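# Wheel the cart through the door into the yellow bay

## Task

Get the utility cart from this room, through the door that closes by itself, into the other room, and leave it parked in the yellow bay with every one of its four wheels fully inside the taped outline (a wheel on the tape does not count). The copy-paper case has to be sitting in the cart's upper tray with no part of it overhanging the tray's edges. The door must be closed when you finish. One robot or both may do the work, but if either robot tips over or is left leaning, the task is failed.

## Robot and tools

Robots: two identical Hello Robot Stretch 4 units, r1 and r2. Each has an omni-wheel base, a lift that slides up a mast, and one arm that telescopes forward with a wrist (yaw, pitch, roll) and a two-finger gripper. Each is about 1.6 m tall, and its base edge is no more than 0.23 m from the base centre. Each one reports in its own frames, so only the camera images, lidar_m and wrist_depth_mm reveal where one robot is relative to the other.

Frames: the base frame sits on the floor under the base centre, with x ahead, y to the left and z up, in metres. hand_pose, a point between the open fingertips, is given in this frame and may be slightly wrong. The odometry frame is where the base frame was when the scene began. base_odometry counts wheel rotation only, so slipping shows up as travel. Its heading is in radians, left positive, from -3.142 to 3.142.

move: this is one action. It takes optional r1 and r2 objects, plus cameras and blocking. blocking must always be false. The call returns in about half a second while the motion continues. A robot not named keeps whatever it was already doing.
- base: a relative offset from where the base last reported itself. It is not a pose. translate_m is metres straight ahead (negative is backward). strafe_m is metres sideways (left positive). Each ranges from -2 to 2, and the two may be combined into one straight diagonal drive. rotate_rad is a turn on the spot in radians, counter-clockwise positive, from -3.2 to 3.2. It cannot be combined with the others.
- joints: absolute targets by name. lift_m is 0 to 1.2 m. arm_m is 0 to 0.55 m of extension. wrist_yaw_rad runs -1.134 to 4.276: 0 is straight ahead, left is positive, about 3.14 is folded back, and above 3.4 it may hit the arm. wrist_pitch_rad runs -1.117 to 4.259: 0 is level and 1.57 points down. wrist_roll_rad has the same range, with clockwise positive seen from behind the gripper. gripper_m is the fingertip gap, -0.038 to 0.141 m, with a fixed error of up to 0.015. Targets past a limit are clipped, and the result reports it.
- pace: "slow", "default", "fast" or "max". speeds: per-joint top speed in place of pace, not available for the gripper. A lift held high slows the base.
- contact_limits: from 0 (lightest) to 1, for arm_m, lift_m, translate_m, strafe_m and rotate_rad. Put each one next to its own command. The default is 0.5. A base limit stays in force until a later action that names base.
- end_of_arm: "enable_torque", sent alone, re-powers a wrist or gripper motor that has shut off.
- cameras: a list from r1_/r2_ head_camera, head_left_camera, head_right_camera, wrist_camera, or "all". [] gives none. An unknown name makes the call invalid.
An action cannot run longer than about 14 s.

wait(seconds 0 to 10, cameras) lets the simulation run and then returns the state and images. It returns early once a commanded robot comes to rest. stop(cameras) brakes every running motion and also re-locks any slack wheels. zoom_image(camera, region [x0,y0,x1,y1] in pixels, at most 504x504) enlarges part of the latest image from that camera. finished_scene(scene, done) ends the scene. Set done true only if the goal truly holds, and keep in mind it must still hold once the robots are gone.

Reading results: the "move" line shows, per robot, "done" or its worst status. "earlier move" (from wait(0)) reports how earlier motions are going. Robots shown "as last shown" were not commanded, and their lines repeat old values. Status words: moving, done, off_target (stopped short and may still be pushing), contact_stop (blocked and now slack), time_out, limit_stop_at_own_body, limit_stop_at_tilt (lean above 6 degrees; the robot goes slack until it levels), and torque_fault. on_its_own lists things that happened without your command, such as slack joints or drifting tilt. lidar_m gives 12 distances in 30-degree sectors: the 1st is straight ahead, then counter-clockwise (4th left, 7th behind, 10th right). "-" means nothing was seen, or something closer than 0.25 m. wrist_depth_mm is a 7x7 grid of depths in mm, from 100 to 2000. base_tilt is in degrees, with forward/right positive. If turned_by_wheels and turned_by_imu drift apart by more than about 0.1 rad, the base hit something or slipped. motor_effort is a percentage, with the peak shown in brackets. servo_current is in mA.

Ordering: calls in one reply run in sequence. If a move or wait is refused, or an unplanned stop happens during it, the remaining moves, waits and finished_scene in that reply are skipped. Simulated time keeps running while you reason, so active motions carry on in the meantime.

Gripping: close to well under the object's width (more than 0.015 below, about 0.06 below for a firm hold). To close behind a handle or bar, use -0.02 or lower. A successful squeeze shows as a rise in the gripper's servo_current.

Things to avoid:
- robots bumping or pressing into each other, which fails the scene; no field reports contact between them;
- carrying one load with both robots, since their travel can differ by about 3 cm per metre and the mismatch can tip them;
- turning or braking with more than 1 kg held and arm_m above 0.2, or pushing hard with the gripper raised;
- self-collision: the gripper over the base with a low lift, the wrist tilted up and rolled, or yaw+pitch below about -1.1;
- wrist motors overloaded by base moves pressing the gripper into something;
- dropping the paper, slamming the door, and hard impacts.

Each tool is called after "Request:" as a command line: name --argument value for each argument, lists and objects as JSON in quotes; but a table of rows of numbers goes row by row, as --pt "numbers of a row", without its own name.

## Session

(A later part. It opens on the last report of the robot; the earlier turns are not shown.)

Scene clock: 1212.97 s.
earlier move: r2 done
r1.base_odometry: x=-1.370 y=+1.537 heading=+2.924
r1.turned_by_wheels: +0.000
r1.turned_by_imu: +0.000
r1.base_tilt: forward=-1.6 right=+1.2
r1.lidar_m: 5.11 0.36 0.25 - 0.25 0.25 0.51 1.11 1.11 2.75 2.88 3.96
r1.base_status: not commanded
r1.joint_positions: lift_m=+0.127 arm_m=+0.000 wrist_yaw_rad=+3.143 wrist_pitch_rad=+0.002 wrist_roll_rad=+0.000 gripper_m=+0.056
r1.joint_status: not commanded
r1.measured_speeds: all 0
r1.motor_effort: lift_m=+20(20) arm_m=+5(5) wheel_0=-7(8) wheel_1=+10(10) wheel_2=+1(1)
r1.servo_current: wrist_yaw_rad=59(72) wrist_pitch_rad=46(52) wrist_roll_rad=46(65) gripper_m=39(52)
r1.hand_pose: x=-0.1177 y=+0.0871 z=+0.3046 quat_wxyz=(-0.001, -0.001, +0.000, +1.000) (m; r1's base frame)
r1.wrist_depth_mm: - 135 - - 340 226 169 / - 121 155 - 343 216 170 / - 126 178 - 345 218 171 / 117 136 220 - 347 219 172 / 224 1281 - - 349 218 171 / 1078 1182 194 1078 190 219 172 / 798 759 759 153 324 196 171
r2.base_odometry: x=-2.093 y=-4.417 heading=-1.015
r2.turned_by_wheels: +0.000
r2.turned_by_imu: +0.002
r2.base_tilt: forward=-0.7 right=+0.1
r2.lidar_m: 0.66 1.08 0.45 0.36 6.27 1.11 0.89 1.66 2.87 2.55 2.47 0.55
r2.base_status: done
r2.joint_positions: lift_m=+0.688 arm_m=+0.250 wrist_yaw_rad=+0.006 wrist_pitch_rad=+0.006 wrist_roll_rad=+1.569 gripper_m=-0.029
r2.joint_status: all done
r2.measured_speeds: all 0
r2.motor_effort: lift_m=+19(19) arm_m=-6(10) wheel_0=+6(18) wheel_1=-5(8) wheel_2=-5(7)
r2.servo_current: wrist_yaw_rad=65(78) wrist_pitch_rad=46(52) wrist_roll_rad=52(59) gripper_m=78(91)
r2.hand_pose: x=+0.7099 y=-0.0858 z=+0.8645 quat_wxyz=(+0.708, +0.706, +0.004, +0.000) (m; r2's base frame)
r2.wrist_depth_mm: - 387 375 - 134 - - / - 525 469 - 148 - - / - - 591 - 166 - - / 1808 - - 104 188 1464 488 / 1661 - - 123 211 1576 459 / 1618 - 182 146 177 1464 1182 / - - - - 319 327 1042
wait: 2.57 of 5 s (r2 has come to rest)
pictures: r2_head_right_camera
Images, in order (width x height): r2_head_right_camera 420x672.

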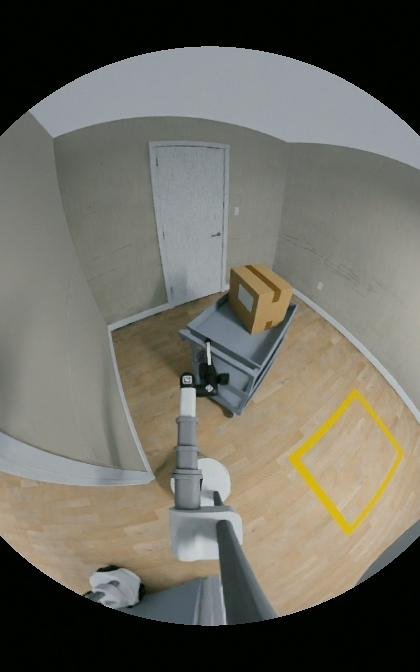

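Request:
move --blocking false --cameras '[]' --r2 '{"base":{"translate_m":0.34,"strafe_m":0.18},"pace":"slow"}'

Request:
wait --seconds 6 --cameras '[]'

Request:
move --blocking false --cameras '[]' --r2 '{"base":{"rotate_rad":0.35},"pace":"slow"}'

Request:
wait --seconds 4 --cameras '["r2_head_camera","r2_head_right_camera"]'

Scene clock: 1227.60 s.
move: r2 moving
r1: as last shown
r1.lidar_m: 5.11 0.32 0.25 - 0.25 0.25 0.48 1.12 1.14 2.75 2.85 3.98
r1.motor_effort: lift_m=+20(20) arm_m=+5(5) wheel_0=-8(8) wheel_1=+9(10) wheel_2=+1(1)
r1.servo_current: wrist_yaw_rad=52(65) wrist_pitch_rad=46(52) wrist_roll_rad=39(59) gripper_m=39(46)
r1.wrist_depth_mm: - 135 - - 342 228 169 / - 121 156 - 345 216 170 / - 125 178 - 343 218 171 / 117 136 220 - 349 218 172 / 224 1661 - - 347 218 171 / 1060 1229 194 1078 191 220 171 / 798 759 750 154 324 197 171
r2.base_odometry: x=-2.081 y=-4.424 heading=-1.015
r2.turned_by_wheels: +0.000
r2.turned_by_imu: +0.001
r2.base_tilt: forward=-0.7 right=+0.1
r2.lidar_m: 0.66 1.08 0.45 0.35 6.28 1.09 0.89 1.64 2.88 2.54 2.48 0.54
r2.base_status: translate_m moving; strafe_m moving
r2.joint_positions: lift_m=+0.688 arm_m=+0.250 wrist_yaw_rad=+0.003 wrist_pitch_rad=+0.006 wrist_roll_rad=+1.569 gripper_m=-0.029
r2.joint_status: not commanded
r2.measured_speeds: translate_m=+0.049 strafe_m=+0.026 rotate_rad=+0.001 lift_m=+0.000 arm_m=+0.000 wrist_yaw_rad=-0.008 wrist_pitch_rad=+0.000 wrist_roll_rad=+0.000
r2.motor_effort: lift_m=+19(19) arm_m=-5(6) wheel_0=+7(10) wheel_1=+10(10) wheel_2=-10(12)
r2.servo_current: wrist_yaw_rad=46(59) wrist_pitch_rad=39(52) wrist_roll_rad=39(52) gripper_m=85(91)
r2.hand_pose: x=+0.7096 y=-0.0867 z=+0.8645 quat_wxyz=(+0.708, +0.706, +0.003, -0.001) (m; r2's base frame)
r2.wrist_depth_mm: - 389 377 - 133 - - / - 521 473 - 148 - - / - - 585 - 166 - - / 1863 - - 104 188 1499 492 / 1661 - - 123 212 1618 462 / 1537 - 183 146 178 1464 1160 / - - - - 319 - 1042
pictures: none
No camera images: "cameras" was empty.

Scene clock: 1232.10 s.
earlier move: r2 done
r1.base_odometry: x=-1.370 y=+1.537 heading=+2.924
r1.turned_by_wheels: +0.000
r1.turned_by_imu: +0.000
r1.base_tilt: forward=-1.6 right=+1.3
r1.lidar_m: 5.13 0.33 0.25 - 0.25 0.25 0.51 1.35 1.11 2.74 2.88 3.92
r1.base_status: not commanded
r1.joint_positions: lift_m=+0.127 arm_m=+0.000 wrist_yaw_rad=+3.143 wrist_pitch_rad=+0.002 wrist_roll_rad=+0.000 gripper_m=+0.056
r1.joint_status: not commanded
r1.measured_speeds: all 0
r1.motor_effort: lift_m=+20(20) arm_m=+5(5) wheel_0=-8(8) wheel_1=+9(10) wheel_2=+1(1)
r1.servo_current: wrist_yaw_rad=46(65) wrist_pitch_rad=46(52) wrist_roll_rad=52(65) gripper_m=39(52)
r1.hand_pose: x=-0.1177 y=+0.0871 z=+0.3046 quat_wxyz=(-0.001, -0.001, +0.000, +1.000) (m; r1's base frame)
r1.wrist_depth_mm: - 135 - - 343 226 169 / - 121 155 - 345 216 170 / - 125 178 - 345 217 171 / 116 136 220 - 349 218 171 / 224 1921 - - 349 218 171 / 1078 1205 193 1078 191 219 171 / 788 750 759 153 322 197 171
r2.base_odometry: x=-1.761 y=-4.611 heading=-1.016
r2.turned_by_wheels: -0.001
r2.turned_by_imu: -0.002
r2.base_tilt: forward=-0.7 right=+0.0
r2.lidar_m: 0.62 1.07 0.43 0.32 0.30 0.34 1.25 1.64 3.28 2.56 0.96 0.47
r2.base_status: done
r2.joint_positions: lift_m=+0.688 arm_m=+0.250 wrist_yaw_rad=-0.016 wrist_pitch_rad=+0.006 wrist_roll_rad=+1.569 gripper_m=-0.029
r2.joint_status: not commanded
r2.measured_speeds: all 0
r2.motor_effort: lift_m=+19(19) arm_m=-5(6) wheel_0=+1(10) wheel_1=+2(10) wheel_2=-7(15)
r2.servo_current: wrist_yaw_rad=85(104) wrist_pitch_rad=46(52) wrist_roll_rad=39(59) gripper_m=91(91)
r2.hand_pose: x=+0.7080 y=-0.0919 z=+0.8645 quat_wxyz=(+0.708, +0.706, -0.003, -0.008) (m; r2's base frame)
r2.wrist_depth_mm: - - - - - - - / - - - - - - - / 1537 - - - - - - / - - - - - - 424 / - - - - - 345 1182 / - - - - 167 340 1118 / - - - - - - 1118
wait: 4.50 of 6 s (r2 has come to rest)
pictures: none
No camera images: "cameras" was empty.

Scene clock: 1232.60 s.
move: r2 moving
r1: as last shown
r1.lidar_m: 5.12 0.36 0.25 - 0.25 0.25 0.50 1.36 1.10 2.74 2.87 3.96
r1.motor_effort: lift_m=+20(20) arm_m=+5(5) wheel_0=-7(8) wheel_1=+10(10) wheel_2=+1(1)
r1.servo_current: wrist_yaw_rad=52(65) wrist_pitch_rad=39(52) wrist_roll_rad=52(59) gripper_m=46(52)
r1.wrist_depth_mm: - 135 - - 342 226 169 / - 121 155 - 340 216 170 / - 125 179 - 345 218 170 / 117 136 220 - 347 220 172 / 224 1983 - - 349 219 171 / 1078 1205 193 1060 191 219 171 / 798 759 759 153 322 197 171
r2.base_odometry: x=-1.761 y=-4.611 heading=-0.894
r2.turned_by_wheels: +0.121
r2.turned_by_imu: +0.114
r2.base_tilt: forward=-0.7 right=+0.1
r2.lidar_m: 0.69 0.81 0.40 0.31 0.32 0.34 1.26 3.09 3.06 2.50 0.73 0.47
r2.base_status: rotate_rad moving
r2.joint_positions: lift_m=+0.688 arm_m=+0.250 wrist_yaw_rad=-0.031 wrist_pitch_rad=+0.006 wrist_roll_rad=+1.569 gripper_m=-0.029
r2.joint_status: not commanded
r2.measured_speeds: translate_m=+0.000 strafe_m=+0.000 rotate_rad=+0.475 lift_m=+0.000 arm_m=-0.001 wrist_yaw_rad=-0.065 wrist_pitch_rad=+0.000 wrist_roll_rad=+0.000
r2.motor_effort: lift_m=+18(19) arm_m=+6(6) wheel_0=-22(26) wheel_1=-18(18) wheel_2=-26(26)
r2.servo_current: wrist_yaw_rad=221(221) wrist_pitch_rad=46(46) wrist_roll_rad=46(59) gripper_m=78(91)
r2.hand_pose: x=+0.7063 y=-0.0965 z=+0.8645 quat_wxyz=(+0.708, +0.706, -0.009, -0.013) (m; r2's base frame)
r2.wrist_depth_mm: - - - - - - - / - - - - - - - / - - - - - - - / - - - - - - 1118 / - - - - - 343 349 / - - 180 128 175 - 1160 / - - - - - - 1098
pictures: none
No camera images: "cameras" was empty.

Scene clock: 1234.37 s.
earlier move: r2 done
r1.base_odometry: x=-1.370 y=+1.537 heading=+2.924
r1.turned_by_wheels: +0.000
r1.turned_by_imu: +0.000
r1.base_tilt: forward=-1.6 right=+1.3
r1.lidar_m: 5.11 0.33 0.25 - 0.25 0.25 0.50 1.34 1.12 2.75 2.86 3.95
r1.base_status: not commanded
r1.joint_positions: lift_m=+0.127 arm_m=+0.000 wrist_yaw_rad=+3.143 wrist_pitch_rad=+0.002 wrist_roll_rad=+0.000 gripper_m=+0.056
r1.joint_status: not commanded
r1.measured_speeds: all 0
r1.motor_effort: lift_m=+20(20) arm_m=+5(5) wheel_0=-8(8) wheel_1=+9(10) wheel_2=+0(1)
r1.servo_current: wrist_yaw_rad=59(65) wrist_pitch_rad=46(52) wrist_roll_rad=59(65) gripper_m=39(52)
r1.hand_pose: x=-0.1177 y=+0.0871 z=+0.3046 quat_wxyz=(-0.001, -0.001, +0.000, +1.000) (m; r1's base frame)
r1.wrist_depth_mm: - 135 - - 342 227 169 / - 121 155 - 343 216 170 / - 125 178 - 347 217 171 / 116 136 220 - 345 219 171 / 224 1983 - - 349 218 172 / 1098 1182 193 1098 191 220 171 / 798 750 750 153 322 197 171
r2.base_odometry: x=-1.761 y=-4.611 heading=-0.666
r2.turned_by_wheels: +0.228
r2.turned_by_imu: +0.209
r2.base_tilt: forward=-0.6 right=+0.1
r2.lidar_m: 0.63 0.55 0.37 0.30 0.33 1.33 1.27 3.16 2.73 2.49 2.50 0.68
r2.base_status: done
r2.joint_positions: lift_m=+0.688 arm_m=+0.250 wrist_yaw_rad=+0.001 wrist_pitch_rad=+0.006 wrist_roll_rad=+1.569 gripper_m=-0.029
r2.joint_status: not commanded
r2.measured_speeds: translate_m=+0.000 strafe_m=+0.000 rotate_rad=+0.000 lift_m=+0.000 arm_m=+0.000 wrist_yaw_rad=+0.002 wrist_pitch_rad=+0.000 wrist_roll_rad=+0.000
r2.motor_effort: lift_m=+19(19) arm_m=-4(9) wheel_0=-2(27) wheel_1=-4(19) wheel_2=+1(28)
r2.servo_current: wrist_yaw_rad=52(319) wrist_pitch_rad=46(52) wrist_roll_rad=52(59) gripper_m=85(91)
r2.hand_pose: x=+0.7094 y=-0.0872 z=+0.8645 quat_wxyz=(+0.708, +0.706, +0.002, -0.002) (m; r2's base frame)
r2.wrist_depth_mm: - - - 172 231 - - / - - 615 171 231 723 - / - 455 459 171 232 831 - / - 484 484 232 232 842 - / - 530 535 172 233 831 - / - - 186 171 179 - - / - - - - - - 492
wait: 1.77 of 4 s (r2 has come to rest)
pictures: r2_head_camera, r2_head_right_camera
Images, in order (width x height): r2_head_camera 420x560, r2_head_right_camera 420x672.

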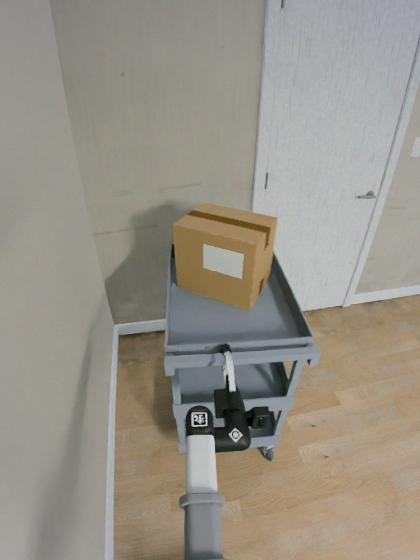

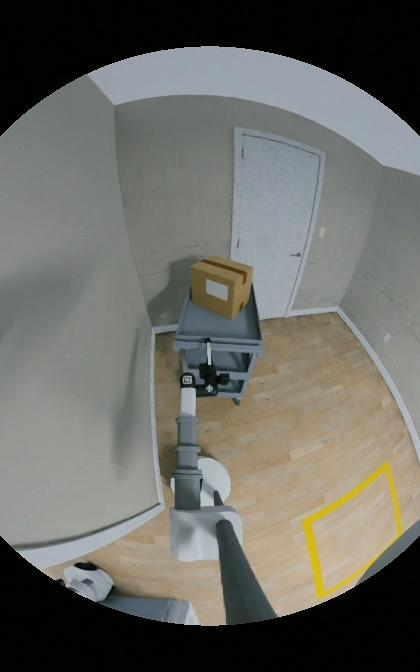

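Request:
move --blocking false --cameras '[]' --r2 '{"base":{"translate_m":-0.35,"strafe_m":-0.25},"joints":{"arm_m":0.05},"pace":"slow"}'

Request:
wait --seconds 7 --cameras '["r2_head_camera","r2_head_right_camera"]'

Scene clock: 1257.03 s.
move: r2 moving
r1: as last shown
r1.lidar_m: 5.12 0.33 0.25 - 0.25 0.25 0.50 1.37 1.12 2.75 2.86 3.98
r1.motor_effort: lift_m=+20(20) arm_m=+5(5) wheel_0=-8(8) wheel_1=+9(10) wheel_2=+1(1)
r1.servo_current: wrist_yaw_rad=52(65) wrist_pitch_rad=39(46) wrist_roll_rad=65(65) gripper_m=46(46)
r1.wrist_depth_mm: - 135 - - 342 227 169 / - 121 155 - 343 216 170 / - 125 178 - 345 217 171 / 117 136 220 - 345 218 171 / 224 1863 - - 347 219 172 / 1098 1229 194 1078 191 218 171 / 798 750 750 153 322 197 171
r2.base_odometry: x=-1.774 y=-4.611 heading=-0.665
r2.turned_by_wheels: +0.001
r2.turned_by_imu: +0.002
r2.base_tilt: forward=-0.6 right=+0.1
r2.lidar_m: 0.61 0.59 0.36 0.31 0.32 1.30 1.25 3.10 2.72 2.48 2.50 0.71
r2.base_status: translate_m moving; strafe_m moving
r2.joint_positions: lift_m=+0.688 arm_m=+0.238 wrist_yaw_rad=+0.005 wrist_pitch_rad=+0.006 wrist_roll_rad=+1.569 gripper_m=-0.029
r2.joint_status: arm_m moving
r2.measured_speeds: translate_m=-0.044 strafe_m=-0.031 rotate_rad=+0.000 lift_m=+0.000 arm_m=-0.049 wrist_yaw_rad=+0.000 wrist_pitch_rad=+0.000 wrist_roll_rad=+0.000
r2.motor_effort: lift_m=+19(19) arm_m=-9(14) wheel_0=+1(8) wheel_1=-7(10) wheel_2=+14(16)
r2.servo_current: wrist_yaw_rad=46(65) wrist_pitch_rad=39(52) wrist_roll_rad=39(52) gripper_m=91(91)
r2.hand_pose: x=+0.6973 y=-0.0861 z=+0.8645 quat_wxyz=(+0.708, +0.706, +0.004, +0.000) (m; r2's base frame)
r2.wrist_depth_mm: - - - 228 301 1281 1160 / - - - 214 281 1229 492 / - - - 202 265 - - / - - 580 189 251 - - / - 477 477 181 238 820 - / - 492 186 170 178 - - / - 138 512 - 221 - -
pictures: none
No camera images: "cameras" was empty.

Scene clock: 1262.03 s.
earlier move: r2 done
r1.base_odometry: x=-1.370 y=+1.537 heading=+2.924
r1.turned_by_wheels: +0.000
r1.turned_by_imu: +0.000
r1.base_tilt: forward=-1.6 right=+1.3
r1.lidar_m: 5.11 0.35 0.25 - 0.25 0.25 0.50 1.28 1.11 2.75 2.86 3.92
r1.base_status: not commanded
r1.joint_positions: lift_m=+0.127 arm_m=+0.000 wrist_yaw_rad=+3.143 wrist_pitch_rad=+0.002 wrist_roll_rad=+0.000 gripper_m=+0.056
r1.joint_status: not commanded
r1.measured_speeds: all 0
r1.motor_effort: lift_m=+20(20) arm_m=+5(5) wheel_0=-8(8) wheel_1=+9(10) wheel_2=+1(1)
r1.servo_current: wrist_yaw_rad=46(72) wrist_pitch_rad=39(52) wrist_roll_rad=52(72) gripper_m=46(46)
r1.hand_pose: x=-0.1177 y=+0.0871 z=+0.3046 quat_wxyz=(-0.001, -0.001, +0.000, +1.000) (m; r1's base frame)
r1.wrist_depth_mm: - 135 - - 340 227 169 / - 121 155 - 343 217 170 / - 125 177 - 343 217 171 / 117 136 219 - 347 220 171 / 224 1336 - - 347 219 171 / 1060 1182 194 1098 191 219 172 / 788 759 759 153 322 196 171
r2.base_odometry: x=-2.190 y=-4.592 heading=-0.664
r2.turned_by_wheels: +0.001
r2.turned_by_imu: +0.004
r2.base_tilt: forward=-0.7 right=+0.1
r2.lidar_m: 0.32 0.37 0.54 0.52 1.29 1.00 1.38 2.75 2.50 2.27 2.32 0.59
r2.base_status: done
r2.joint_positions: lift_m=+0.688 arm_m=+0.050 wrist_yaw_rad=+0.013 wrist_pitch_rad=+0.006 wrist_roll_rad=+1.569 gripper_m=-0.029
r2.joint_status: all done
r2.measured_speeds: all 0
r2.motor_effort: lift_m=+19(19) arm_m=-5(14) wheel_0=+14(17) wheel_1=-1(10) wheel_2=+11(16)
r2.servo_current: wrist_yaw_rad=85(91) wrist_pitch_rad=52(52) wrist_roll_rad=59(65) gripper_m=91(91)
r2.hand_pose: x=+0.5105 y=-0.0836 z=+0.8645 quat_wxyz=(+0.708, +0.706, +0.007, +0.003) (m; r2's base frame)
r2.wrist_depth_mm: 1808 - - - - 1661 1138 / 1756 - - - - 1661 1138 / 1756 - - 338 427 1464 436 / - - - 251 334 1576 488 / - - - 183 271 1537 549 / - - 182 154 179 627 - / - 136 - - 196 133 -
wait: 5.00 of 7 s (r2 has come to rest)
pictures: r2_head_camera, r2_head_right_camera
Images, in order (width x height): r2_head_camera 420x560, r2_head_right_camera 420x672.

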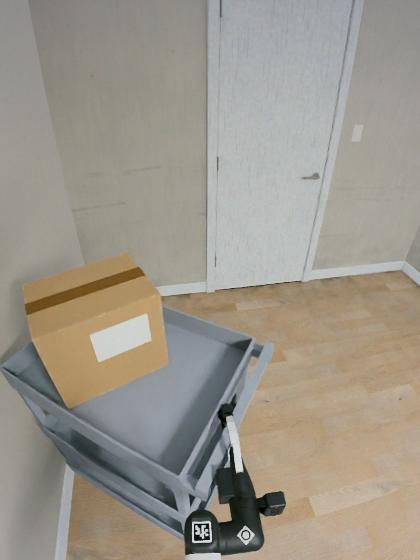

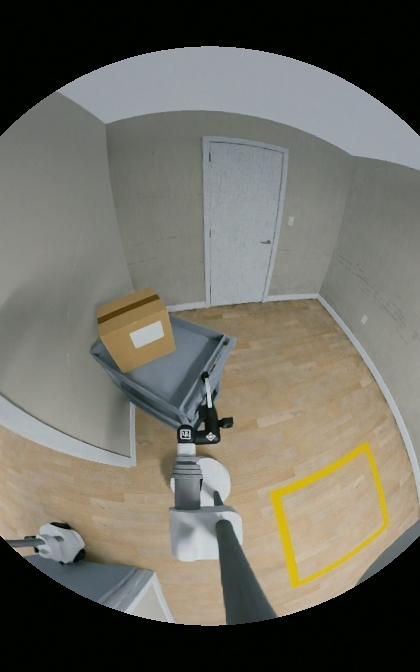

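Request:
move --blocking false --cameras '[]' --r2 '{"base":{"translate_m":-0.4,"strafe_m":-0.5},"pace":"slow"}'

Request:
wait --seconds 9 --cameras '["r2_head_camera","r2_head_right_camera"]'

Scene clock: 1270.97 s.
move: r2 moving
r1: as last shown
r1.lidar_m: 5.10 0.35 0.25 - 0.25 0.25 0.49 1.28 1.10 2.76 2.88 3.96
r1.motor_effort: lift_m=+20(20) arm_m=+5(5) wheel_0=-8(8) wheel_1=+10(10) wheel_2=+1(1)
r1.servo_current: wrist_yaw_rad=52(72) wrist_pitch_rad=39(46) wrist_roll_rad=59(72) gripper_m=39(46)
r1.wrist_depth_mm: - 135 - - 343 226 169 / - 121 154 - 345 216 170 / - 125 178 - 345 218 171 / 117 136 220 - 349 219 171 / 224 1336 - - 347 219 172 / 1098 1205 193 1098 191 218 171 / 778 750 759 153 322 196 171
r2.base_odometry: x=-2.203 y=-4.595 heading=-0.662
r2.turned_by_wheels: +0.002
r2.turned_by_imu: +0.003
r2.base_tilt: forward=-0.6 right=+0.0
r2.lidar_m: 0.32 0.39 0.56 0.55 1.29 1.00 1.43 2.74 2.47 2.29 2.30 0.58
r2.base_status: translate_m moving; strafe_m moving
r2.joint_positions: lift_m=+0.688 arm_m=+0.050 wrist_yaw_rad=+0.014 wrist_pitch_rad=+0.006 wrist_roll_rad=+1.569 gripper_m=-0.029
r2.joint_status: not commanded
r2.measured_speeds: translate_m=-0.030 strafe_m=-0.038 rotate_rad=+0.000 lift_m=+0.000 arm_m=+0.000 wrist_yaw_rad=+0.006 wrist_pitch_rad=+0.000 wrist_roll_rad=+0.000
r2.motor_effort: lift_m=+18(19) arm_m=-5(5) wheel_0=+15(17) wheel_1=-3(5) wheel_2=+13(16)
r2.servo_current: wrist_yaw_rad=78(85) wrist_pitch_rad=46(46) wrist_roll_rad=46(59) gripper_m=85(91)
r2.hand_pose: x=+0.5106 y=-0.0833 z=+0.8645 quat_wxyz=(+0.708, +0.706, +0.007, +0.003) (m; r2's base frame)
r2.wrist_depth_mm: 1756 - - - - 1618 1138 / 1756 - - - - 1661 1138 / 1708 - - 336 427 1464 439 / - - - 250 338 1576 496 / - - - 183 272 1618 544 / - - 181 154 179 621 - / - 136 - - 196 133 -
pictures: none
No camera images: "cameras" was empty.

Scene clock: 1278.13 s.
earlier move: r2 done
r1.base_odometry: x=-1.370 y=+1.537 heading=+2.924
r1.turned_by_wheels: +0.000
r1.turned_by_imu: +0.000
r1.base_tilt: forward=-1.6 right=+1.3
r1.lidar_m: 5.12 0.34 0.25 - 0.25 0.25 0.50 1.60 1.10 2.75 2.87 3.92
r1.base_status: not commanded
r1.joint_positions: lift_m=+0.127 arm_m=+0.000 wrist_yaw_rad=+3.143 wrist_pitch_rad=+0.002 wrist_roll_rad=+0.000 gripper_m=+0.056
r1.joint_status: not commanded
r1.measured_speeds: all 0
r1.motor_effort: lift_m=+20(20) arm_m=+5(5) wheel_0=-8(8) wheel_1=+10(10) wheel_2=+0(1)
r1.servo_current: wrist_yaw_rad=46(72) wrist_pitch_rad=46(52) wrist_roll_rad=39(78) gripper_m=46(52)
r1.hand_pose: x=-0.1177 y=+0.0871 z=+0.3046 quat_wxyz=(-0.001, -0.001, +0.000, +1.000) (m; r1's base frame)
r1.wrist_depth_mm: - 135 1921 - 340 226 169 / - 121 164 - 343 216 170 / - 125 178 - 345 218 171 / 117 136 220 - 347 219 172 / 224 1921 1756 1756 347 220 171 / 1098 1205 194 1078 190 219 171 / 798 759 750 153 324 196 172
r2.base_odometry: x=-2.813 y=-4.740 heading=-0.663
r2.turned_by_wheels: -0.001
r2.turned_by_imu: +0.005
r2.base_tilt: forward=-0.7 right=+0.0
r2.lidar_m: 0.30 0.35 1.16 1.56 1.01 1.24 2.26 2.28 2.01 1.83 1.87 0.59
r2.base_status: done
r2.joint_positions: lift_m=+0.688 arm_m=+0.050 wrist_yaw_rad=+0.016 wrist_pitch_rad=+0.006 wrist_roll_rad=+1.569 gripper_m=-0.029
r2.joint_status: not commanded
r2.measured_speeds: all 0
r2.motor_effort: lift_m=+19(19) arm_m=-5(5) wheel_0=+10(19) wheel_1=-1(6) wheel_2=+9(16)
r2.servo_current: wrist_yaw_rad=91(111) wrist_pitch_rad=52(52) wrist_roll_rad=52(65) gripper_m=85(91)
r2.hand_pose: x=+0.5107 y=-0.0827 z=+0.8645 quat_wxyz=(+0.708, +0.706, +0.008, +0.004) (m; r2's base frame)
r2.wrist_depth_mm: - - - - - 1618 1138 / - - - - - 1661 1160 / - - - 399 - 1499 439 / - - - 248 - 1618 496 / - - - 191 282 1661 544 / - - - 153 180 647 - / - - 421 - 196 133 -
wait: 7.17 of 9 s (r2 has come to rest)
pictures: r2_head_camera, r2_head_right_camera
Images, in order (width x height): r2_head_camera 420x560, r2_head_right_camera 420x672.

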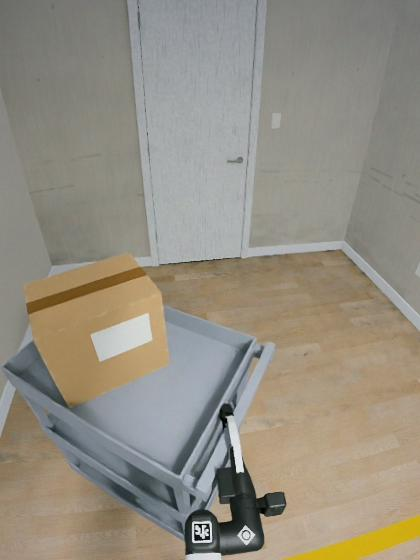

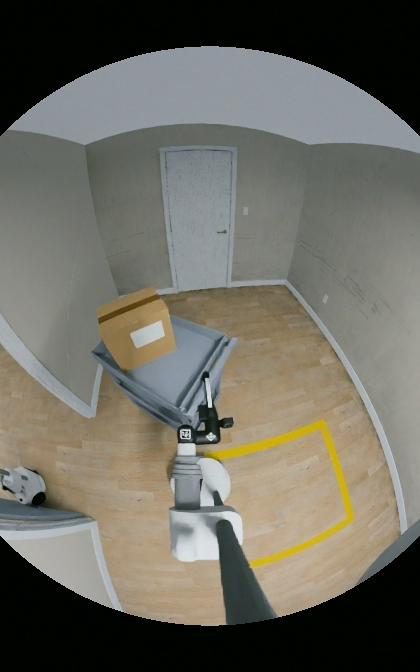

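Request:
move --blocking false --cameras '[]' --r2 '{"base":{"translate_m":-0.35,"strafe_m":-0.6},"pace":"slow"}'

Request:
wait --seconds 9 --cameras '["r2_head_right_camera"]'

Scene clock: 1300.17 s.
move: r2 moving
r1: as last shown
r1.base_tilt: forward=-1.6 right=+1.2
r1.lidar_m: 5.12 0.34 0.25 - 0.25 0.25 0.46 1.60 1.10 2.74 2.85 3.96
r1.motor_effort: lift_m=+20(20) arm_m=+5(5) wheel_0=-7(8) wheel_1=+10(10) wheel_2=+1(1)
r1.servo_current: wrist_yaw_rad=46(59) wrist_pitch_rad=46(46) wrist_roll_rad=52(65) gripper_m=39(39)
r1.wrist_depth_mm: - 135 1921 - 342 226 169 / - 121 164 - 343 216 170 / - 125 178 - 345 218 171 / 117 136 220 - 347 218 172 / 224 1921 1708 1708 347 219 171 / 1118 1182 193 1078 190 219 171 / 798 750 759 153 324 196 171
r2.base_odometry: x=-2.824 y=-4.745 heading=-0.661
r2.turned_by_wheels: +0.002
r2.turned_by_imu: +0.002
r2.base_tilt: forward=-0.7 right=+0.0
r2.lidar_m: 0.32 0.35 1.15 1.58 1.04 1.23 2.22 2.27 1.97 1.83 1.86 0.57
r2.base_status: translate_m moving; strafe_m moving
r2.joint_positions: lift_m=+0.688 arm_m=+0.050 wrist_yaw_rad=+0.016 wrist_pitch_rad=+0.006 wrist_roll_rad=+1.569 gripper_m=-0.029
r2.joint_status: not commanded
r2.measured_speeds: translate_m=-0.024 strafe_m=-0.041 rotate_rad=+0.001 lift_m=+0.000 arm_m=+0.000 wrist_yaw_rad=+0.000 wrist_pitch_rad=+0.000 wrist_roll_rad=+0.000
r2.motor_effort: lift_m=+19(19) arm_m=-5(5) wheel_0=+14(16) wheel_1=-4(5) wheel_2=+13(13)
r2.servo_current: wrist_yaw_rad=85(98) wrist_pitch_rad=46(52) wrist_roll_rad=52(52) gripper_m=85(85)
r2.hand_pose: x=+0.5107 y=-0.0827 z=+0.8645 quat_wxyz=(+0.708, +0.706, +0.008, +0.004) (m; r2's base frame)
r2.wrist_depth_mm: - - - - - 1618 1138 / - - - - - 1661 1160 / - - - 402 - 1464 436 / - - - 250 - 1708 500 / - - - 190 282 1708 549 / - - 187 153 180 640 - / - - 421 - 196 133 -
pictures: none
No camera images: "cameras" was empty.

Scene clock: 1307.90 s.
earlier move: r2 done
r1.base_odometry: x=-1.370 y=+1.537 heading=+2.924
r1.turned_by_wheels: +0.000
r1.turned_by_imu: +0.000
r1.base_tilt: forward=-1.6 right=+1.3
r1.lidar_m: 5.11 0.34 0.25 - 0.25 0.25 0.49 1.94 1.10 2.74 2.87 3.92
r1.base_status: not commanded
r1.joint_positions: lift_m=+0.127 arm_m=+0.000 wrist_yaw_rad=+3.143 wrist_pitch_rad=+0.002 wrist_roll_rad=+0.000 gripper_m=+0.056
r1.joint_status: not commanded
r1.measured_speeds: all 0
r1.motor_effort: lift_m=+20(20) arm_m=+5(5) wheel_0=-7(8) wheel_1=+9(10) wheel_2=+1(1)
r1.servo_current: wrist_yaw_rad=59(72) wrist_pitch_rad=39(52) wrist_roll_rad=33(72) gripper_m=39(52)
r1.hand_pose: x=-0.1177 y=+0.0871 z=+0.3046 quat_wxyz=(-0.001, -0.001, +0.000, +1.000) (m; r1's base frame)
r1.wrist_depth_mm: - 135 - - 343 227 169 / - 121 155 - 343 217 171 / - 125 178 - 345 217 171 / 117 137 220 - 347 218 172 / 225 1863 - 1708 347 219 172 / 1078 1182 194 1098 191 219 171 / 798 759 741 153 320 196 171
r2.base_odometry: x=-3.457 y=-4.999 heading=-0.661
r2.turned_by_wheels: +0.000
r2.turned_by_imu: +0.006
r2.base_tilt: forward=-0.7 right=+0.1
r2.lidar_m: 0.33 0.38 1.85 1.50 1.52 1.91 1.82 1.83 1.42 1.28 1.32 0.59
r2.base_status: done
r2.joint_positions: lift_m=+0.688 arm_m=+0.050 wrist_yaw_rad=+0.016 wrist_pitch_rad=+0.006 wrist_roll_rad=+1.569 gripper_m=-0.029
r2.joint_status: not commanded
r2.measured_speeds: all 0
r2.motor_effort: lift_m=+19(19) arm_m=-4(5) wheel_0=+11(18) wheel_1=-1(6) wheel_2=+8(14)
r2.servo_current: wrist_yaw_rad=85(104) wrist_pitch_rad=52(52) wrist_roll_rad=46(65) gripper_m=85(91)
r2.hand_pose: x=+0.5107 y=-0.0827 z=+0.8645 quat_wxyz=(+0.708, +0.707, +0.008, +0.004) (m; r2's base frame)
r2.wrist_depth_mm: - - - - - 1618 1160 / - - - - - 1661 1160 / - - - 402 - 1430 433 / - - - 248 - 1661 500 / - - - 190 281 1708 549 / - - 187 153 180 647 - / - - 421 - 196 133 -
wait: 7.73 of 9 s (r2 has come to rest)
pictures: r2_head_right_camera
Images, in order (width x height): r2_head_right_camera 420x672.

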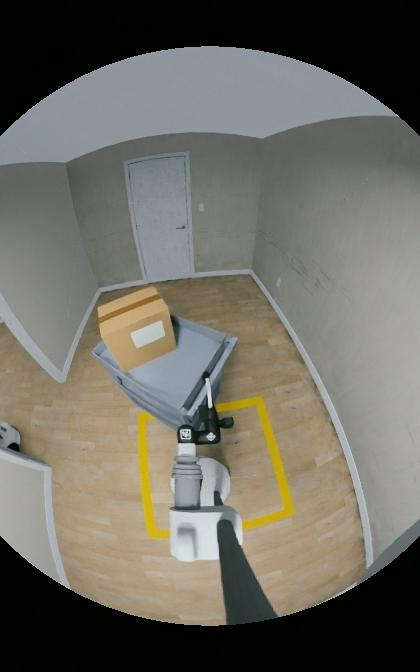

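Request:
move --blocking false --cameras '[]' --r2 '{"base":{"translate_m":-0.65,"strafe_m":-0.03},"pace":"slow"}'

Request:
wait --seconds 9 --cameras '["r2_head_right_camera"]'

Scene clock: 1315.87 s.
move: r2 moving
r1: as last shown
r1.base_tilt: forward=-1.6 right=+1.2
r1.lidar_m: 5.11 0.34 0.25 - 0.25 0.25 0.50 1.93 1.11 2.75 2.87 3.93
r1.motor_effort: lift_m=+20(20) arm_m=+5(5) wheel_0=-7(8) wheel_1=+10(10) wheel_2=+1(1)
r1.servo_current: wrist_yaw_rad=39(65) wrist_pitch_rad=52(52) wrist_roll_rad=39(46) gripper_m=46(46)
r1.wrist_depth_mm: - 135 - - 340 226 169 / - 121 155 - 343 216 170 / - 125 177 - 345 218 171 / 117 136 220 - 347 219 172 / 224 1983 - 1708 347 219 172 / 1078 1205 194 1078 191 219 171 / 809 750 759 153 322 198 171
r2.base_odometry: x=-3.467 y=-4.992 heading=-0.661
r2.turned_by_wheels: +0.000
r2.turned_by_imu: +0.001
r2.base_tilt: forward=-0.6 right=+0.1
r2.lidar_m: 0.32 0.38 1.83 1.49 1.53 1.96 1.80 1.83 1.42 1.28 1.33 0.60
r2.base_status: translate_m moving; strafe_m moving
r2.joint_positions: lift_m=+0.688 arm_m=+0.050 wrist_yaw_rad=+0.016 wrist_pitch_rad=+0.006 wrist_roll_rad=+1.569 gripper_m=-0.029
r2.joint_status: not commanded
r2.measured_speeds: translate_m=-0.048 strafe_m=-0.002 rotate_rad=-0.001 lift_m=+0.000 arm_m=+0.000 wrist_yaw_rad=+0.000 wrist_pitch_rad=+0.000 wrist_roll_rad=+0.000
r2.motor_effort: lift_m=+18(19) arm_m=-5(5) wheel_0=+0(12) wheel_1=-5(5) wheel_2=+13(13)
r2.servo_current: wrist_yaw_rad=91(98) wrist_pitch_rad=46(52) wrist_roll_rad=46(59) gripper_m=85(85)
r2.hand_pose: x=+0.5107 y=-0.0827 z=+0.8645 quat_wxyz=(+0.708, +0.707, +0.008, +0.004) (m; r2's base frame)
r2.wrist_depth_mm: - - - - - 1661 1160 / - - - - - 1618 1160 / - - - 402 - 1397 433 / - - - 303 - 1661 492 / - - - 196 279 1808 544 / - - 187 153 179 621 - / - - 421 - 195 133 -
pictures: none
No camera images: "cameras" was empty.

Scene clock: 1323.17 s.
earlier move: r2 done
r1.base_odometry: x=-1.370 y=+1.537 heading=+2.924
r1.turned_by_wheels: +0.000
r1.turned_by_imu: +0.000
r1.base_tilt: forward=-1.6 right=+1.3
r1.lidar_m: 5.12 0.36 0.25 - 0.25 0.25 0.47 3.78 1.11 2.75 2.88 3.95
r1.base_status: not commanded
r1.joint_positions: lift_m=+0.127 arm_m=+0.000 wrist_yaw_rad=+3.143 wrist_pitch_rad=+0.002 wrist_roll_rad=+0.000 gripper_m=+0.056
r1.joint_status: not commanded
r1.measured_speeds: all 0
r1.motor_effort: lift_m=+20(20) arm_m=+5(5) wheel_0=-7(8) wheel_1=+9(10) wheel_2=+1(1)
r1.servo_current: wrist_yaw_rad=46(72) wrist_pitch_rad=39(52) wrist_roll_rad=39(65) gripper_m=39(52)
r1.hand_pose: x=-0.1177 y=+0.0871 z=+0.3046 quat_wxyz=(-0.001, -0.001, +0.000, +1.000) (m; r1's base frame)
r1.wrist_depth_mm: - 135 - - 342 227 169 / - 121 164 - 343 216 170 / - 125 178 - 345 217 171 / 117 136 220 - 345 219 172 / 224 - - - 349 219 172 / 1078 1229 194 1118 191 218 171 / 798 768 759 153 324 196 171
r2.base_odometry: x=-3.988 y=-4.623 heading=-0.662
r2.turned_by_wheels: +0.000
r2.turned_by_imu: +0.000
r2.base_tilt: forward=-0.6 right=+0.0
r2.lidar_m: 0.42 2.41 1.57 1.44 1.47 1.29 1.19 1.21 1.48 1.33 1.37 0.50
r2.base_status: done
r2.joint_positions: lift_m=+0.688 arm_m=+0.050 wrist_yaw_rad=-0.001 wrist_pitch_rad=+0.006 wrist_roll_rad=+1.569 gripper_m=-0.029
r2.joint_status: not commanded
r2.measured_speeds: all 0
r2.motor_effort: lift_m=+19(19) arm_m=-4(5) wheel_0=-3(12) wheel_1=-6(9) wheel_2=+6(14)
r2.servo_current: wrist_yaw_rad=52(98) wrist_pitch_rad=46(52) wrist_roll_rad=59(65) gripper_m=85(91)
r2.hand_pose: x=+0.5093 y=-0.0876 z=+0.8645 quat_wxyz=(+0.708, +0.707, +0.002, -0.002) (m; r2's base frame)
r2.wrist_depth_mm: - - - 187 249 1661 1160 / - - - 183 244 1618 - / - - 564 180 240 - - / - - 473 236 236 842 - / - - 508 175 234 831 - / - - 185 170 178 - - / - - - - 226 1537 -
wait: 7.30 of 9 s (r2 has come to rest)
pictures: r2_head_right_camera
Images, in order (width x height): r2_head_right_camera 420x672.

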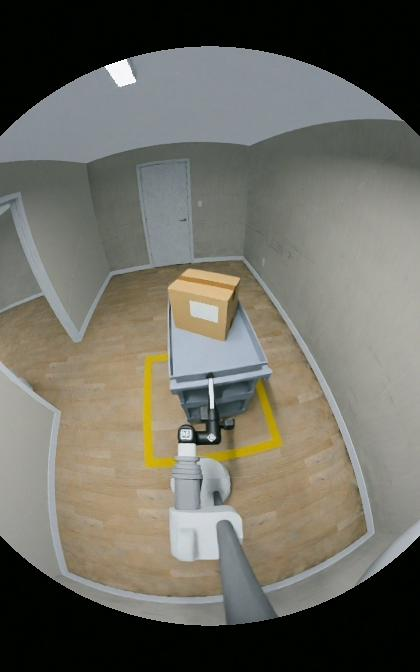

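Request:
move --blocking false --cameras '[]' --r2 '{"base":{"translate_m":-0.28,"strafe_m":0.04},"pace":"slow"}'

Request:
wait --seconds 6 --cameras '["r2_head_camera","r2_head_right_camera","r2_head_left_camera"]'

Scene clock: 1328.80 s.
move: r2 moving
r1: as last shown
r1.lidar_m: 5.13 0.34 0.25 - 0.25 0.25 0.50 3.80 1.10 2.74 2.87 3.97
r1.servo_current: wrist_yaw_rad=59(59) wrist_pitch_rad=39(52) wrist_roll_rad=52(65) gripper_m=39(46)
r1.wrist_depth_mm: - 135 - - 342 227 169 / - 121 164 - 342 216 170 / - 125 178 - 345 217 171 / 117 136 220 - 349 219 172 / 224 1921 - - 347 219 172 / 1078 1182 195 1118 190 219 171 / 798 759 750 153 322 196 171
r2.base_odometry: x=-3.997 y=-4.614 heading=-0.662
r2.turned_by_wheels: +0.000
r2.turned_by_imu: +0.000
r2.base_tilt: forward=-0.6 right=+0.1
r2.lidar_m: 0.42 2.38 1.59 1.45 1.49 1.29 1.14 1.20 1.45 1.31 1.38 0.50
r2.base_status: translate_m moving; strafe_m moving
r2.joint_positions: lift_m=+0.688 arm_m=+0.050 wrist_yaw_rad=-0.001 wrist_pitch_rad=+0.006 wrist_roll_rad=+1.569 gripper_m=-0.029
r2.joint_status: not commanded
r2.measured_speeds: translate_m=-0.048 strafe_m=+0.007 rotate_rad=+0.001 lift_m=+0.000 arm_m=+0.000 wrist_yaw_rad=+0.000 wrist_pitch_rad=+0.000 wrist_roll_rad=+0.000
r2.motor_effort: lift_m=+19(19) arm_m=-5(5) wheel_0=-10(10) wheel_1=-5(7) wheel_2=+11(13)
r2.servo_current: wrist_yaw_rad=52(59) wrist_pitch_rad=39(52) wrist_roll_rad=46(52) gripper_m=85(91)
r2.hand_pose: x=+0.5093 y=-0.0876 z=+0.8645 quat_wxyz=(+0.708, +0.707, +0.002, -0.002) (m; r2's base frame)
r2.wrist_depth_mm: - - - 184 247 1661 - / - - - 181 243 1756 - / - - 544 179 241 - - / - - 469 234 236 842 - / - - 512 174 233 831 - / - - 186 170 179 - - / - - - - 227 1618 -
pictures: none
No camera images: "cameras" was empty.

Scene clock: 1332.40 s.
earlier move: r2 done
r1.base_odometry: x=-1.370 y=+1.537 heading=+2.924
r1.turned_by_wheels: +0.000
r1.turned_by_imu: +0.000
r1.base_tilt: forward=-1.6 right=+1.3
r1.lidar_m: 5.11 0.34 0.25 - 0.25 0.25 0.51 3.77 1.10 2.75 2.85 3.91
r1.base_status: not commanded
r1.joint_positions: lift_m=+0.127 arm_m=+0.000 wrist_yaw_rad=+3.143 wrist_pitch_rad=+0.002 wrist_roll_rad=+0.000 gripper_m=+0.056
r1.joint_status: not commanded
r1.measured_speeds: all 0
r1.motor_effort: lift_m=+20(20) arm_m=+5(5) wheel_0=-8(8) wheel_1=+9(10) wheel_2=+0(1)
r1.servo_current: wrist_yaw_rad=65(72) wrist_pitch_rad=46(52) wrist_roll_rad=52(65) gripper_m=33(52)
r1.hand_pose: x=-0.1177 y=+0.0871 z=+0.3046 quat_wxyz=(-0.001, -0.001, +0.000, +1.000) (m; r1's base frame)
r1.wrist_depth_mm: - 135 - - 342 225 169 / - 121 156 - 343 216 170 / - 125 177 - 349 218 171 / 117 136 220 - 345 219 172 / 224 1983 - - 347 219 171 / 1078 1229 194 1098 191 220 172 / 798 759 750 153 322 196 171
r2.base_odometry: x=-4.184 y=-4.420 heading=-0.662
r2.turned_by_wheels: +0.000
r2.turned_by_imu: -0.001
r2.base_tilt: forward=-0.6 right=+0.1
r2.lidar_m: 0.50 2.43 1.50 1.38 1.41 1.02 0.91 0.89 1.17 1.41 0.48 0.41
r2.base_status: done
r2.joint_positions: lift_m=+0.688 arm_m=+0.050 wrist_yaw_rad=-0.001 wrist_pitch_rad=+0.006 wrist_roll_rad=+1.569 gripper_m=-0.029
r2.joint_status: not commanded
r2.measured_speeds: all 0
r2.motor_effort: lift_m=+19(19) arm_m=-5(5) wheel_0=-6(14) wheel_1=-6(8) wheel_2=+4(13)
r2.servo_current: wrist_yaw_rad=46(65) wrist_pitch_rad=46(52) wrist_roll_rad=33(59) gripper_m=85(91)
r2.hand_pose: x=+0.5093 y=-0.0876 z=+0.8645 quat_wxyz=(+0.708, +0.707, +0.002, -0.002) (m; r2's base frame)
r2.wrist_depth_mm: - 370 362 106 163 - - / - 436 427 117 175 - - / - - 517 124 189 - - / - - - 135 204 - - / - - - 147 222 1537 496 / - - 186 165 177 1464 1118 / - - - - 312 309 317
wait: 3.60 of 6 s (r2 has come to rest)
pictures: r2_head_camera, r2_head_left_camera, r2_head_right_camera
Images, in order (width x height): r2_head_camera 420x560, r2_head_left_camera 420x672, r2_head_right_camera 420x672.

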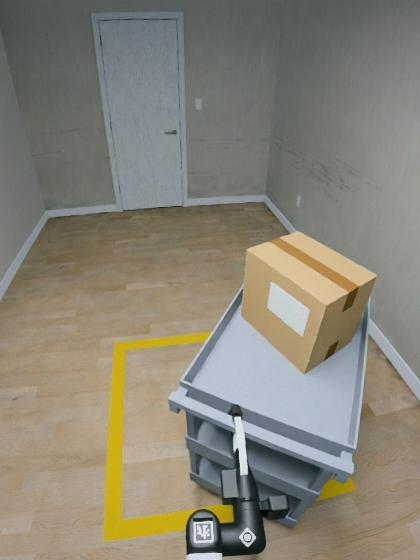

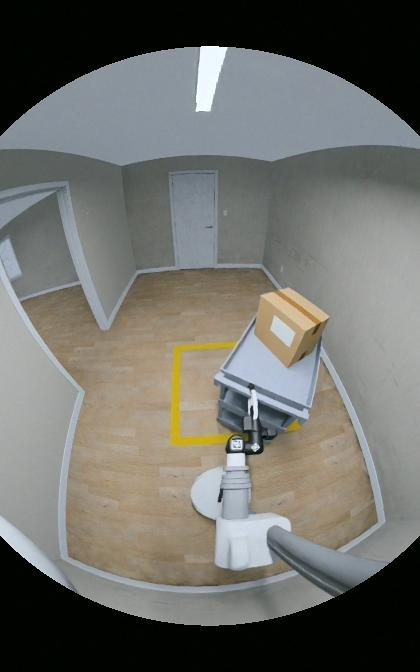

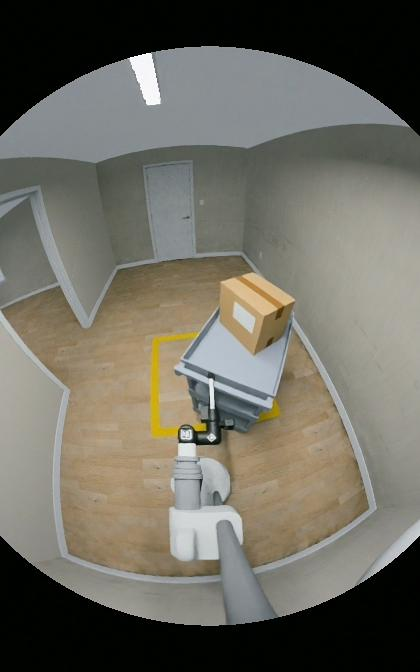

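Request:
zoom_image --camera "r2_head_camera" --region '[90, 300, 390, 560]'

Request:
zoom_image --camera "r2_head_left_camera" --region '[150, 270, 350, 470]'

Scaled by 1.680 from the camera's 420x560 image, which has a finer 1200x1600 frame.

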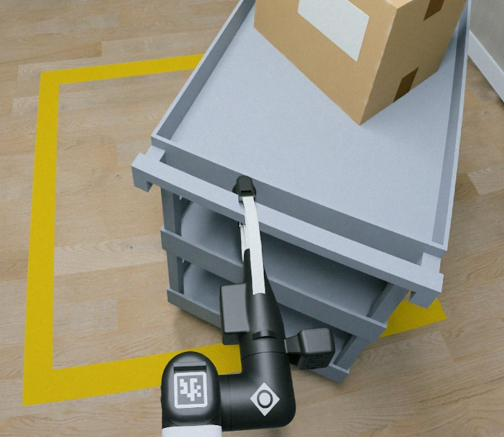

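Scaled by 2.520 from the camera's 420x672 image, which has a finer 600x960 frame.

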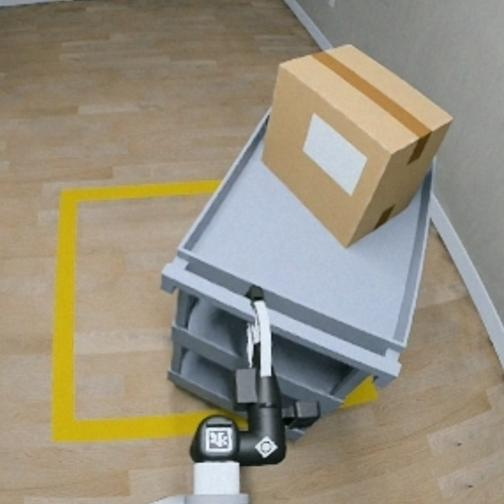

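Request:
move --blocking false --cameras '[]' --r2 '{"base":{"translate_m":0.08,"strafe_m":-0.5},"pace":"slow"}'

Request:
wait --seconds 8 --cameras '["r2_head_left_camera"]'

Scene clock: 1355.00 s.
move: r2 moving
r1: as last shown
r1.lidar_m: 5.09 0.35 0.25 - 0.25 0.25 0.50 3.80 1.13 2.72 2.86 3.95
r1.motor_effort: lift_m=+20(20) arm_m=+5(5) wheel_0=-7(8) wheel_1=+9(10) wheel_2=+1(1)
r1.servo_current: wrist_yaw_rad=65(65) wrist_pitch_rad=39(46) wrist_roll_rad=39(59) gripper_m=46(46)
r1.wrist_depth_mm: - 135 - - 342 227 169 / - 121 155 - 343 217 170 / - 125 177 - 347 218 171 / 117 136 220 - 347 218 171 / 224 1921 - 1708 349 220 171 / 1078 1229 193 1118 191 219 171 / 798 750 750 154 322 196 171
r2.base_odometry: x=-4.191 y=-4.431 heading=-0.662
r2.turned_by_wheels: +0.000
r2.turned_by_imu: +0.001
r2.base_tilt: forward=-0.7 right=+0.0
r2.lidar_m: 0.47 2.42 1.54 1.40 1.42 1.01 0.93 0.95 1.18 1.40 1.42 0.40
r2.base_status: translate_m moving; strafe_m moving
r2.joint_positions: lift_m=+0.688 arm_m=+0.050 wrist_yaw_rad=+0.000 wrist_pitch_rad=+0.006 wrist_roll_rad=+1.569 gripper_m=-0.029
r2.joint_status: not commanded
r2.measured_speeds: translate_m=+0.008 strafe_m=-0.050 rotate_rad=+0.002 lift_m=+0.000 arm_m=+0.000 wrist_yaw_rad=+0.018 wrist_pitch_rad=+0.000 wrist_roll_rad=+0.000
r2.motor_effort: lift_m=+19(19) arm_m=-4(5) wheel_0=+13(13) wheel_1=-6(10) wheel_2=-6(8)
r2.servo_current: wrist_yaw_rad=52(52) wrist_pitch_rad=46(46) wrist_roll_rad=46(52) gripper_m=85(85)
r2.hand_pose: x=+0.5094 y=-0.0874 z=+0.8645 quat_wxyz=(+0.708, +0.707, +0.002, -0.002) (m; r2's base frame)
r2.wrist_depth_mm: - 364 359 103 159 - - / - 436 421 113 171 - - / - - 517 118 186 - - / - - - 131 202 - - / - - - 143 218 1576 492 / - - 186 162 179 1464 1182 / - - - - 303 312 319
pictures: none
No camera images: "cameras" was empty.

Scene clock: 1360.77 s.
earlier move: r2 done
r1.base_odometry: x=-1.370 y=+1.537 heading=+2.924
r1.turned_by_wheels: +0.000
r1.turned_by_imu: +0.000
r1.base_tilt: forward=-1.6 right=+1.3
r1.lidar_m: 5.11 0.34 0.25 - 0.25 0.25 0.53 3.76 1.10 2.73 2.87 3.93
r1.base_status: not commanded
r1.joint_positions: lift_m=+0.127 arm_m=+0.000 wrist_yaw_rad=+3.143 wrist_pitch_rad=+0.002 wrist_roll_rad=+0.000 gripper_m=+0.056
r1.joint_status: not commanded
r1.measured_speeds: all 0
r1.motor_effort: lift_m=+20(20) arm_m=+5(5) wheel_0=-8(8) wheel_1=+9(10) wheel_2=+1(1)
r1.servo_current: wrist_yaw_rad=65(72) wrist_pitch_rad=39(52) wrist_roll_rad=52(65) gripper_m=46(52)
r1.hand_pose: x=-0.1177 y=+0.0871 z=+0.3046 quat_wxyz=(-0.001, -0.001, +0.000, +1.000) (m; r1's base frame)
r1.wrist_depth_mm: - 135 - - 342 226 169 / - 121 155 - 343 216 169 / - 125 178 - 345 218 171 / 116 136 220 - 349 219 172 / 224 1983 - - 349 219 171 / 1060 1205 194 1078 191 219 172 / 788 741 759 153 322 197 171
r2.base_odometry: x=-4.429 y=-4.863 heading=-0.663
r2.turned_by_wheels: +0.000
r2.turned_by_imu: +0.001
r2.base_tilt: forward=-0.7 right=+0.0
r2.lidar_m: 0.48 3.10 2.03 1.88 1.53 1.01 0.92 0.95 1.02 0.90 0.93 0.40
r2.base_status: done
r2.joint_positions: lift_m=+0.688 arm_m=+0.050 wrist_yaw_rad=+0.002 wrist_pitch_rad=+0.006 wrist_roll_rad=+1.569 gripper_m=-0.029
r2.joint_status: not commanded
r2.measured_speeds: all 0
r2.motor_effort: lift_m=+18(19) arm_m=-5(5) wheel_0=+5(18) wheel_1=-5(10) wheel_2=-6(10)
r2.servo_current: wrist_yaw_rad=52(72) wrist_pitch_rad=46(52) wrist_roll_rad=46(59) gripper_m=78(91)
r2.hand_pose: x=+0.5095 y=-0.0868 z=+0.8645 quat_wxyz=(+0.708, +0.707, +0.003, -0.001) (m; r2's base frame)
r2.wrist_depth_mm: - 359 364 102 156 - - / - 424 418 109 169 - - / - - 530 116 183 - - / - - - 129 201 - - / - - - 142 217 1576 484 / - - 185 162 178 1430 1160 / - - - - 310 312 325
wait: 5.77 of 8 s (r2 has come to rest)
pictures: r2_head_left_camera
Images, in order (width x height): r2_head_left_camera 420x672.

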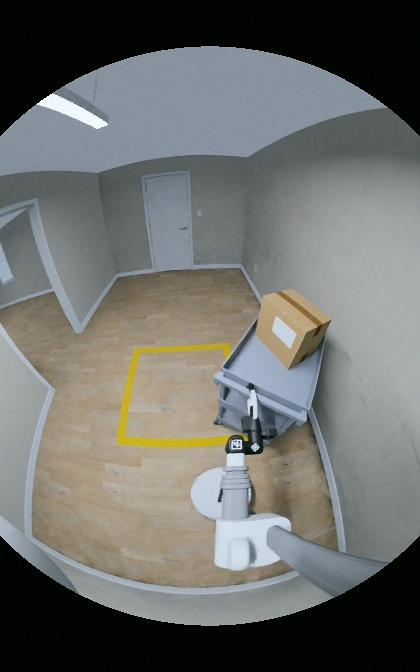

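Request:
move --blocking false --cameras '["r2_head_left_camera","r2_head_camera"]' --r2 '{"base":{"strafe_m":0.35},"pace":"slow"}'

Request:
wait --seconds 8 --cameras '["r2_head_left_camera","r2_head_right_camera","r2_head_camera"]'

Scene clock: 1385.37 s.
move: r2 moving
r1: as last shown
r1.lidar_m: 5.12 0.35 0.25 - 0.25 0.25 0.48 3.79 1.10 2.76 2.87 3.93
r1.motor_effort: lift_m=+20(20) arm_m=+5(5) wheel_0=-7(8) wheel_1=+9(10) wheel_2=+0(1)
r1.servo_current: wrist_yaw_rad=59(59) wrist_pitch_rad=39(52) wrist_roll_rad=33(59) gripper_m=39(46)
r1.wrist_depth_mm: - 135 - - 342 227 169 / - 121 155 - 342 217 170 / - 125 178 - 345 217 171 / 116 136 220 - 347 219 172 / 224 1921 - - 349 219 172 / 1078 1205 194 1098 191 219 171 / 788 750 750 153 322 196 171
r2.base_odometry: x=-4.420 y=-4.852 heading=-0.663
r2.turned_by_wheels: +0.000
r2.turned_by_imu: +0.000
r2.base_tilt: forward=-0.7 right=+0.1
r2.lidar_m: 0.49 3.10 2.03 1.85 1.55 1.03 0.93 0.96 1.01 0.91 0.47 0.41
r2.base_status: strafe_m moving
r2.joint_positions: lift_m=+0.688 arm_m=+0.050 wrist_yaw_rad=-0.003 wrist_pitch_rad=+0.006 wrist_roll_rad=+1.569 gripper_m=-0.029
r2.joint_status: not commanded
r2.measured_speeds: translate_m=+0.000 strafe_m=+0.057 rotate_rad=-0.002 lift_m=+0.000 arm_m=+0.000 wrist_yaw_rad=-0.011 wrist_pitch_rad=+0.000 wrist_roll_rad=+0.000
r2.motor_effort: lift_m=+19(19) arm_m=-5(5) wheel_0=-13(13) wheel_1=+6(8) wheel_2=-1(4)
r2.servo_current: wrist_yaw_rad=46(59) wrist_pitch_rad=39(52) wrist_roll_rad=52(59) gripper_m=85(91)
r2.hand_pose: x=+0.5091 y=-0.0882 z=+0.8645 quat_wxyz=(+0.708, +0.707, +0.001, -0.003) (m; r2's base frame)
r2.wrist_depth_mm: - 362 362 103 158 - - / - 427 430 113 171 - - / - - 525 119 186 - - / - - - 131 202 - - / - - - 145 223 1618 488 / - - 185 164 178 1464 1182 / - - - - 310 310 317
pictures: r2_head_camera, r2_head_left_camera
Images, in order (width x height): r2_head_camera 420x560, r2_head_left_camera 420x672.

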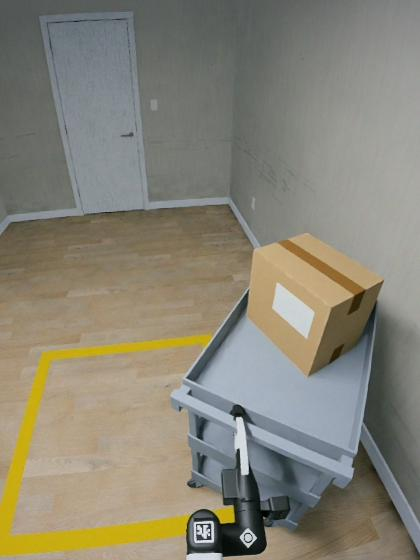

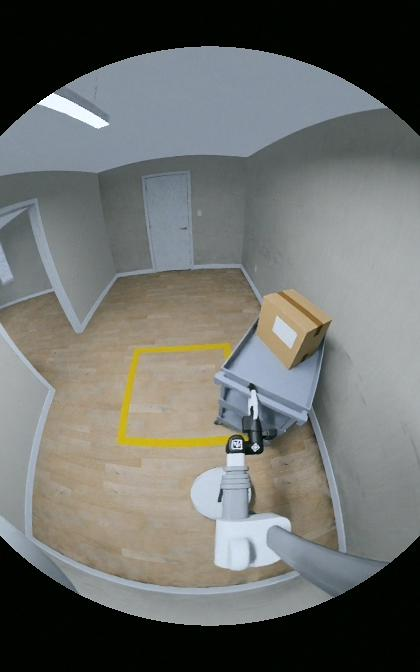

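Scene clock: 1389.53 s.
earlier move: r2 done
r1.base_odometry: x=-1.370 y=+1.537 heading=+2.924
r1.turned_by_wheels: +0.000
r1.turned_by_imu: +0.000
r1.base_tilt: forward=-1.6 right=+1.3
r1.lidar_m: 5.12 0.33 0.25 - 0.25 0.25 0.47 3.77 1.11 2.74 2.85 3.96
r1.base_status: not commanded
r1.joint_positions: lift_m=+0.127 arm_m=+0.000 wrist_yaw_rad=+3.143 wrist_pitch_rad=+0.002 wrist_roll_rad=+0.000 gripper_m=+0.056
r1.joint_status: not commanded
r1.measured_speeds: all 0
r1.motor_effort: lift_m=+20(20) arm_m=+5(5) wheel_0=-8(8) wheel_1=+9(10) wheel_2=+1(1)
r1.servo_current: wrist_yaw_rad=33(72) wrist_pitch_rad=39(52) wrist_roll_rad=59(78) gripper_m=46(52)
r1.hand_pose: x=-0.1177 y=+0.0871 z=+0.3046 quat_wxyz=(-0.001, -0.001, +0.000, +1.000) (m; r1's base frame)
r1.wrist_depth_mm: - 135 - - 340 226 169 / - 121 155 - 343 216 170 / - 125 178 - 345 218 171 / 117 136 220 - 347 219 171 / 224 1983 - - 349 219 170 / 1078 1229 193 1078 191 218 171 / 798 741 750 153 324 196 171
r2.base_odometry: x=-4.213 y=-4.587 heading=-0.663
r2.turned_by_wheels: +0.000
r2.turned_by_imu: -0.001
r2.base_tilt: forward=-0.7 right=+0.1
r2.lidar_m: 0.49 2.58 1.71 1.54 1.56 1.06 0.97 0.99 1.24 1.24 0.34 0.32
r2.base_status: done
r2.joint_positions: lift_m=+0.688 arm_m=+0.050 wrist_yaw_rad=-0.003 wrist_pitch_rad=+0.006 wrist_roll_rad=+1.569 gripper_m=-0.029
r2.joint_status: not commanded
r2.measured_speeds: all 0
r2.motor_effort: lift_m=+19(19) arm_m=-4(5) wheel_0=-7(16) wheel_1=+2(9) wheel_2=+0(4)
r2.servo_current: wrist_yaw_rad=46(65) wrist_pitch_rad=52(52) wrist_roll_rad=46(59) gripper_m=85(91)
r2.hand_pose: x=+0.5091 y=-0.0883 z=+0.8645 quat_wxyz=(+0.708, +0.707, +0.001, -0.003) (m; r2's base frame)
r2.wrist_depth_mm: - 449 - - - - - / - - - - - - - / - - - - - - 488 / - - - - - 1366 455 / - - - - - 1576 1118 / - - 186 118 177 345 353 / - - - - - 1576 1118
wait: 4.17 of 8 s (r2 has come to rest)
pictures: r2_head_camera, r2_head_left_camera, r2_head_right_camera
Images, in order (width x height): r2_head_camera 420x560, r2_head_left_camera 420x672, r2_head_right_camera 420x672.

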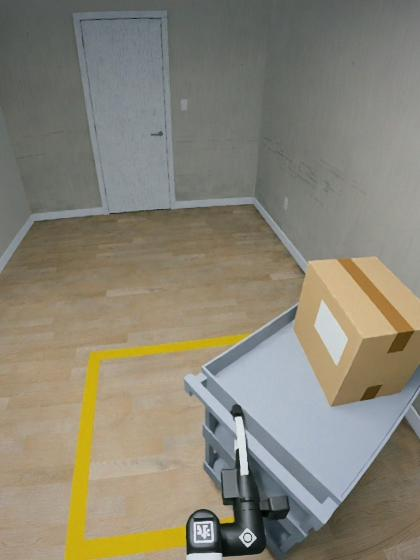

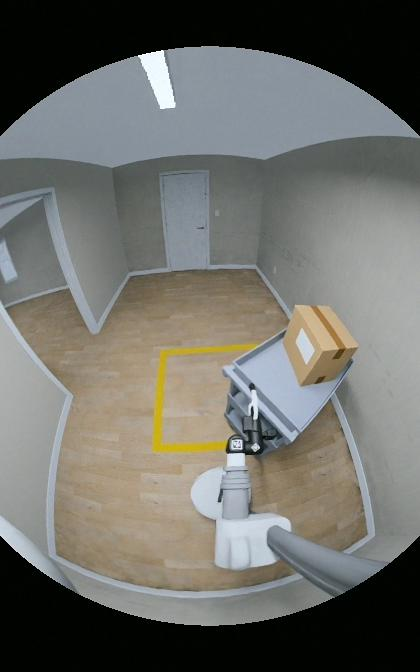

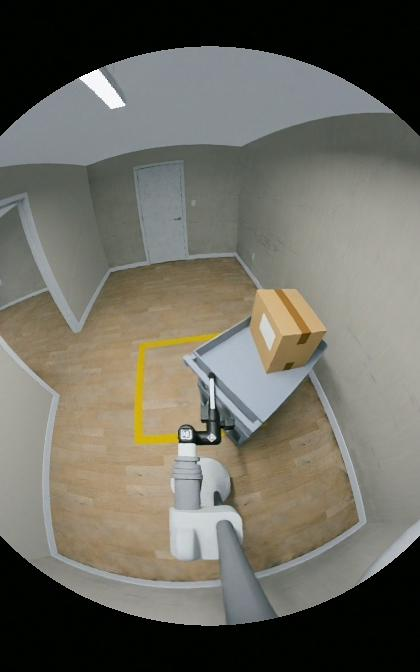

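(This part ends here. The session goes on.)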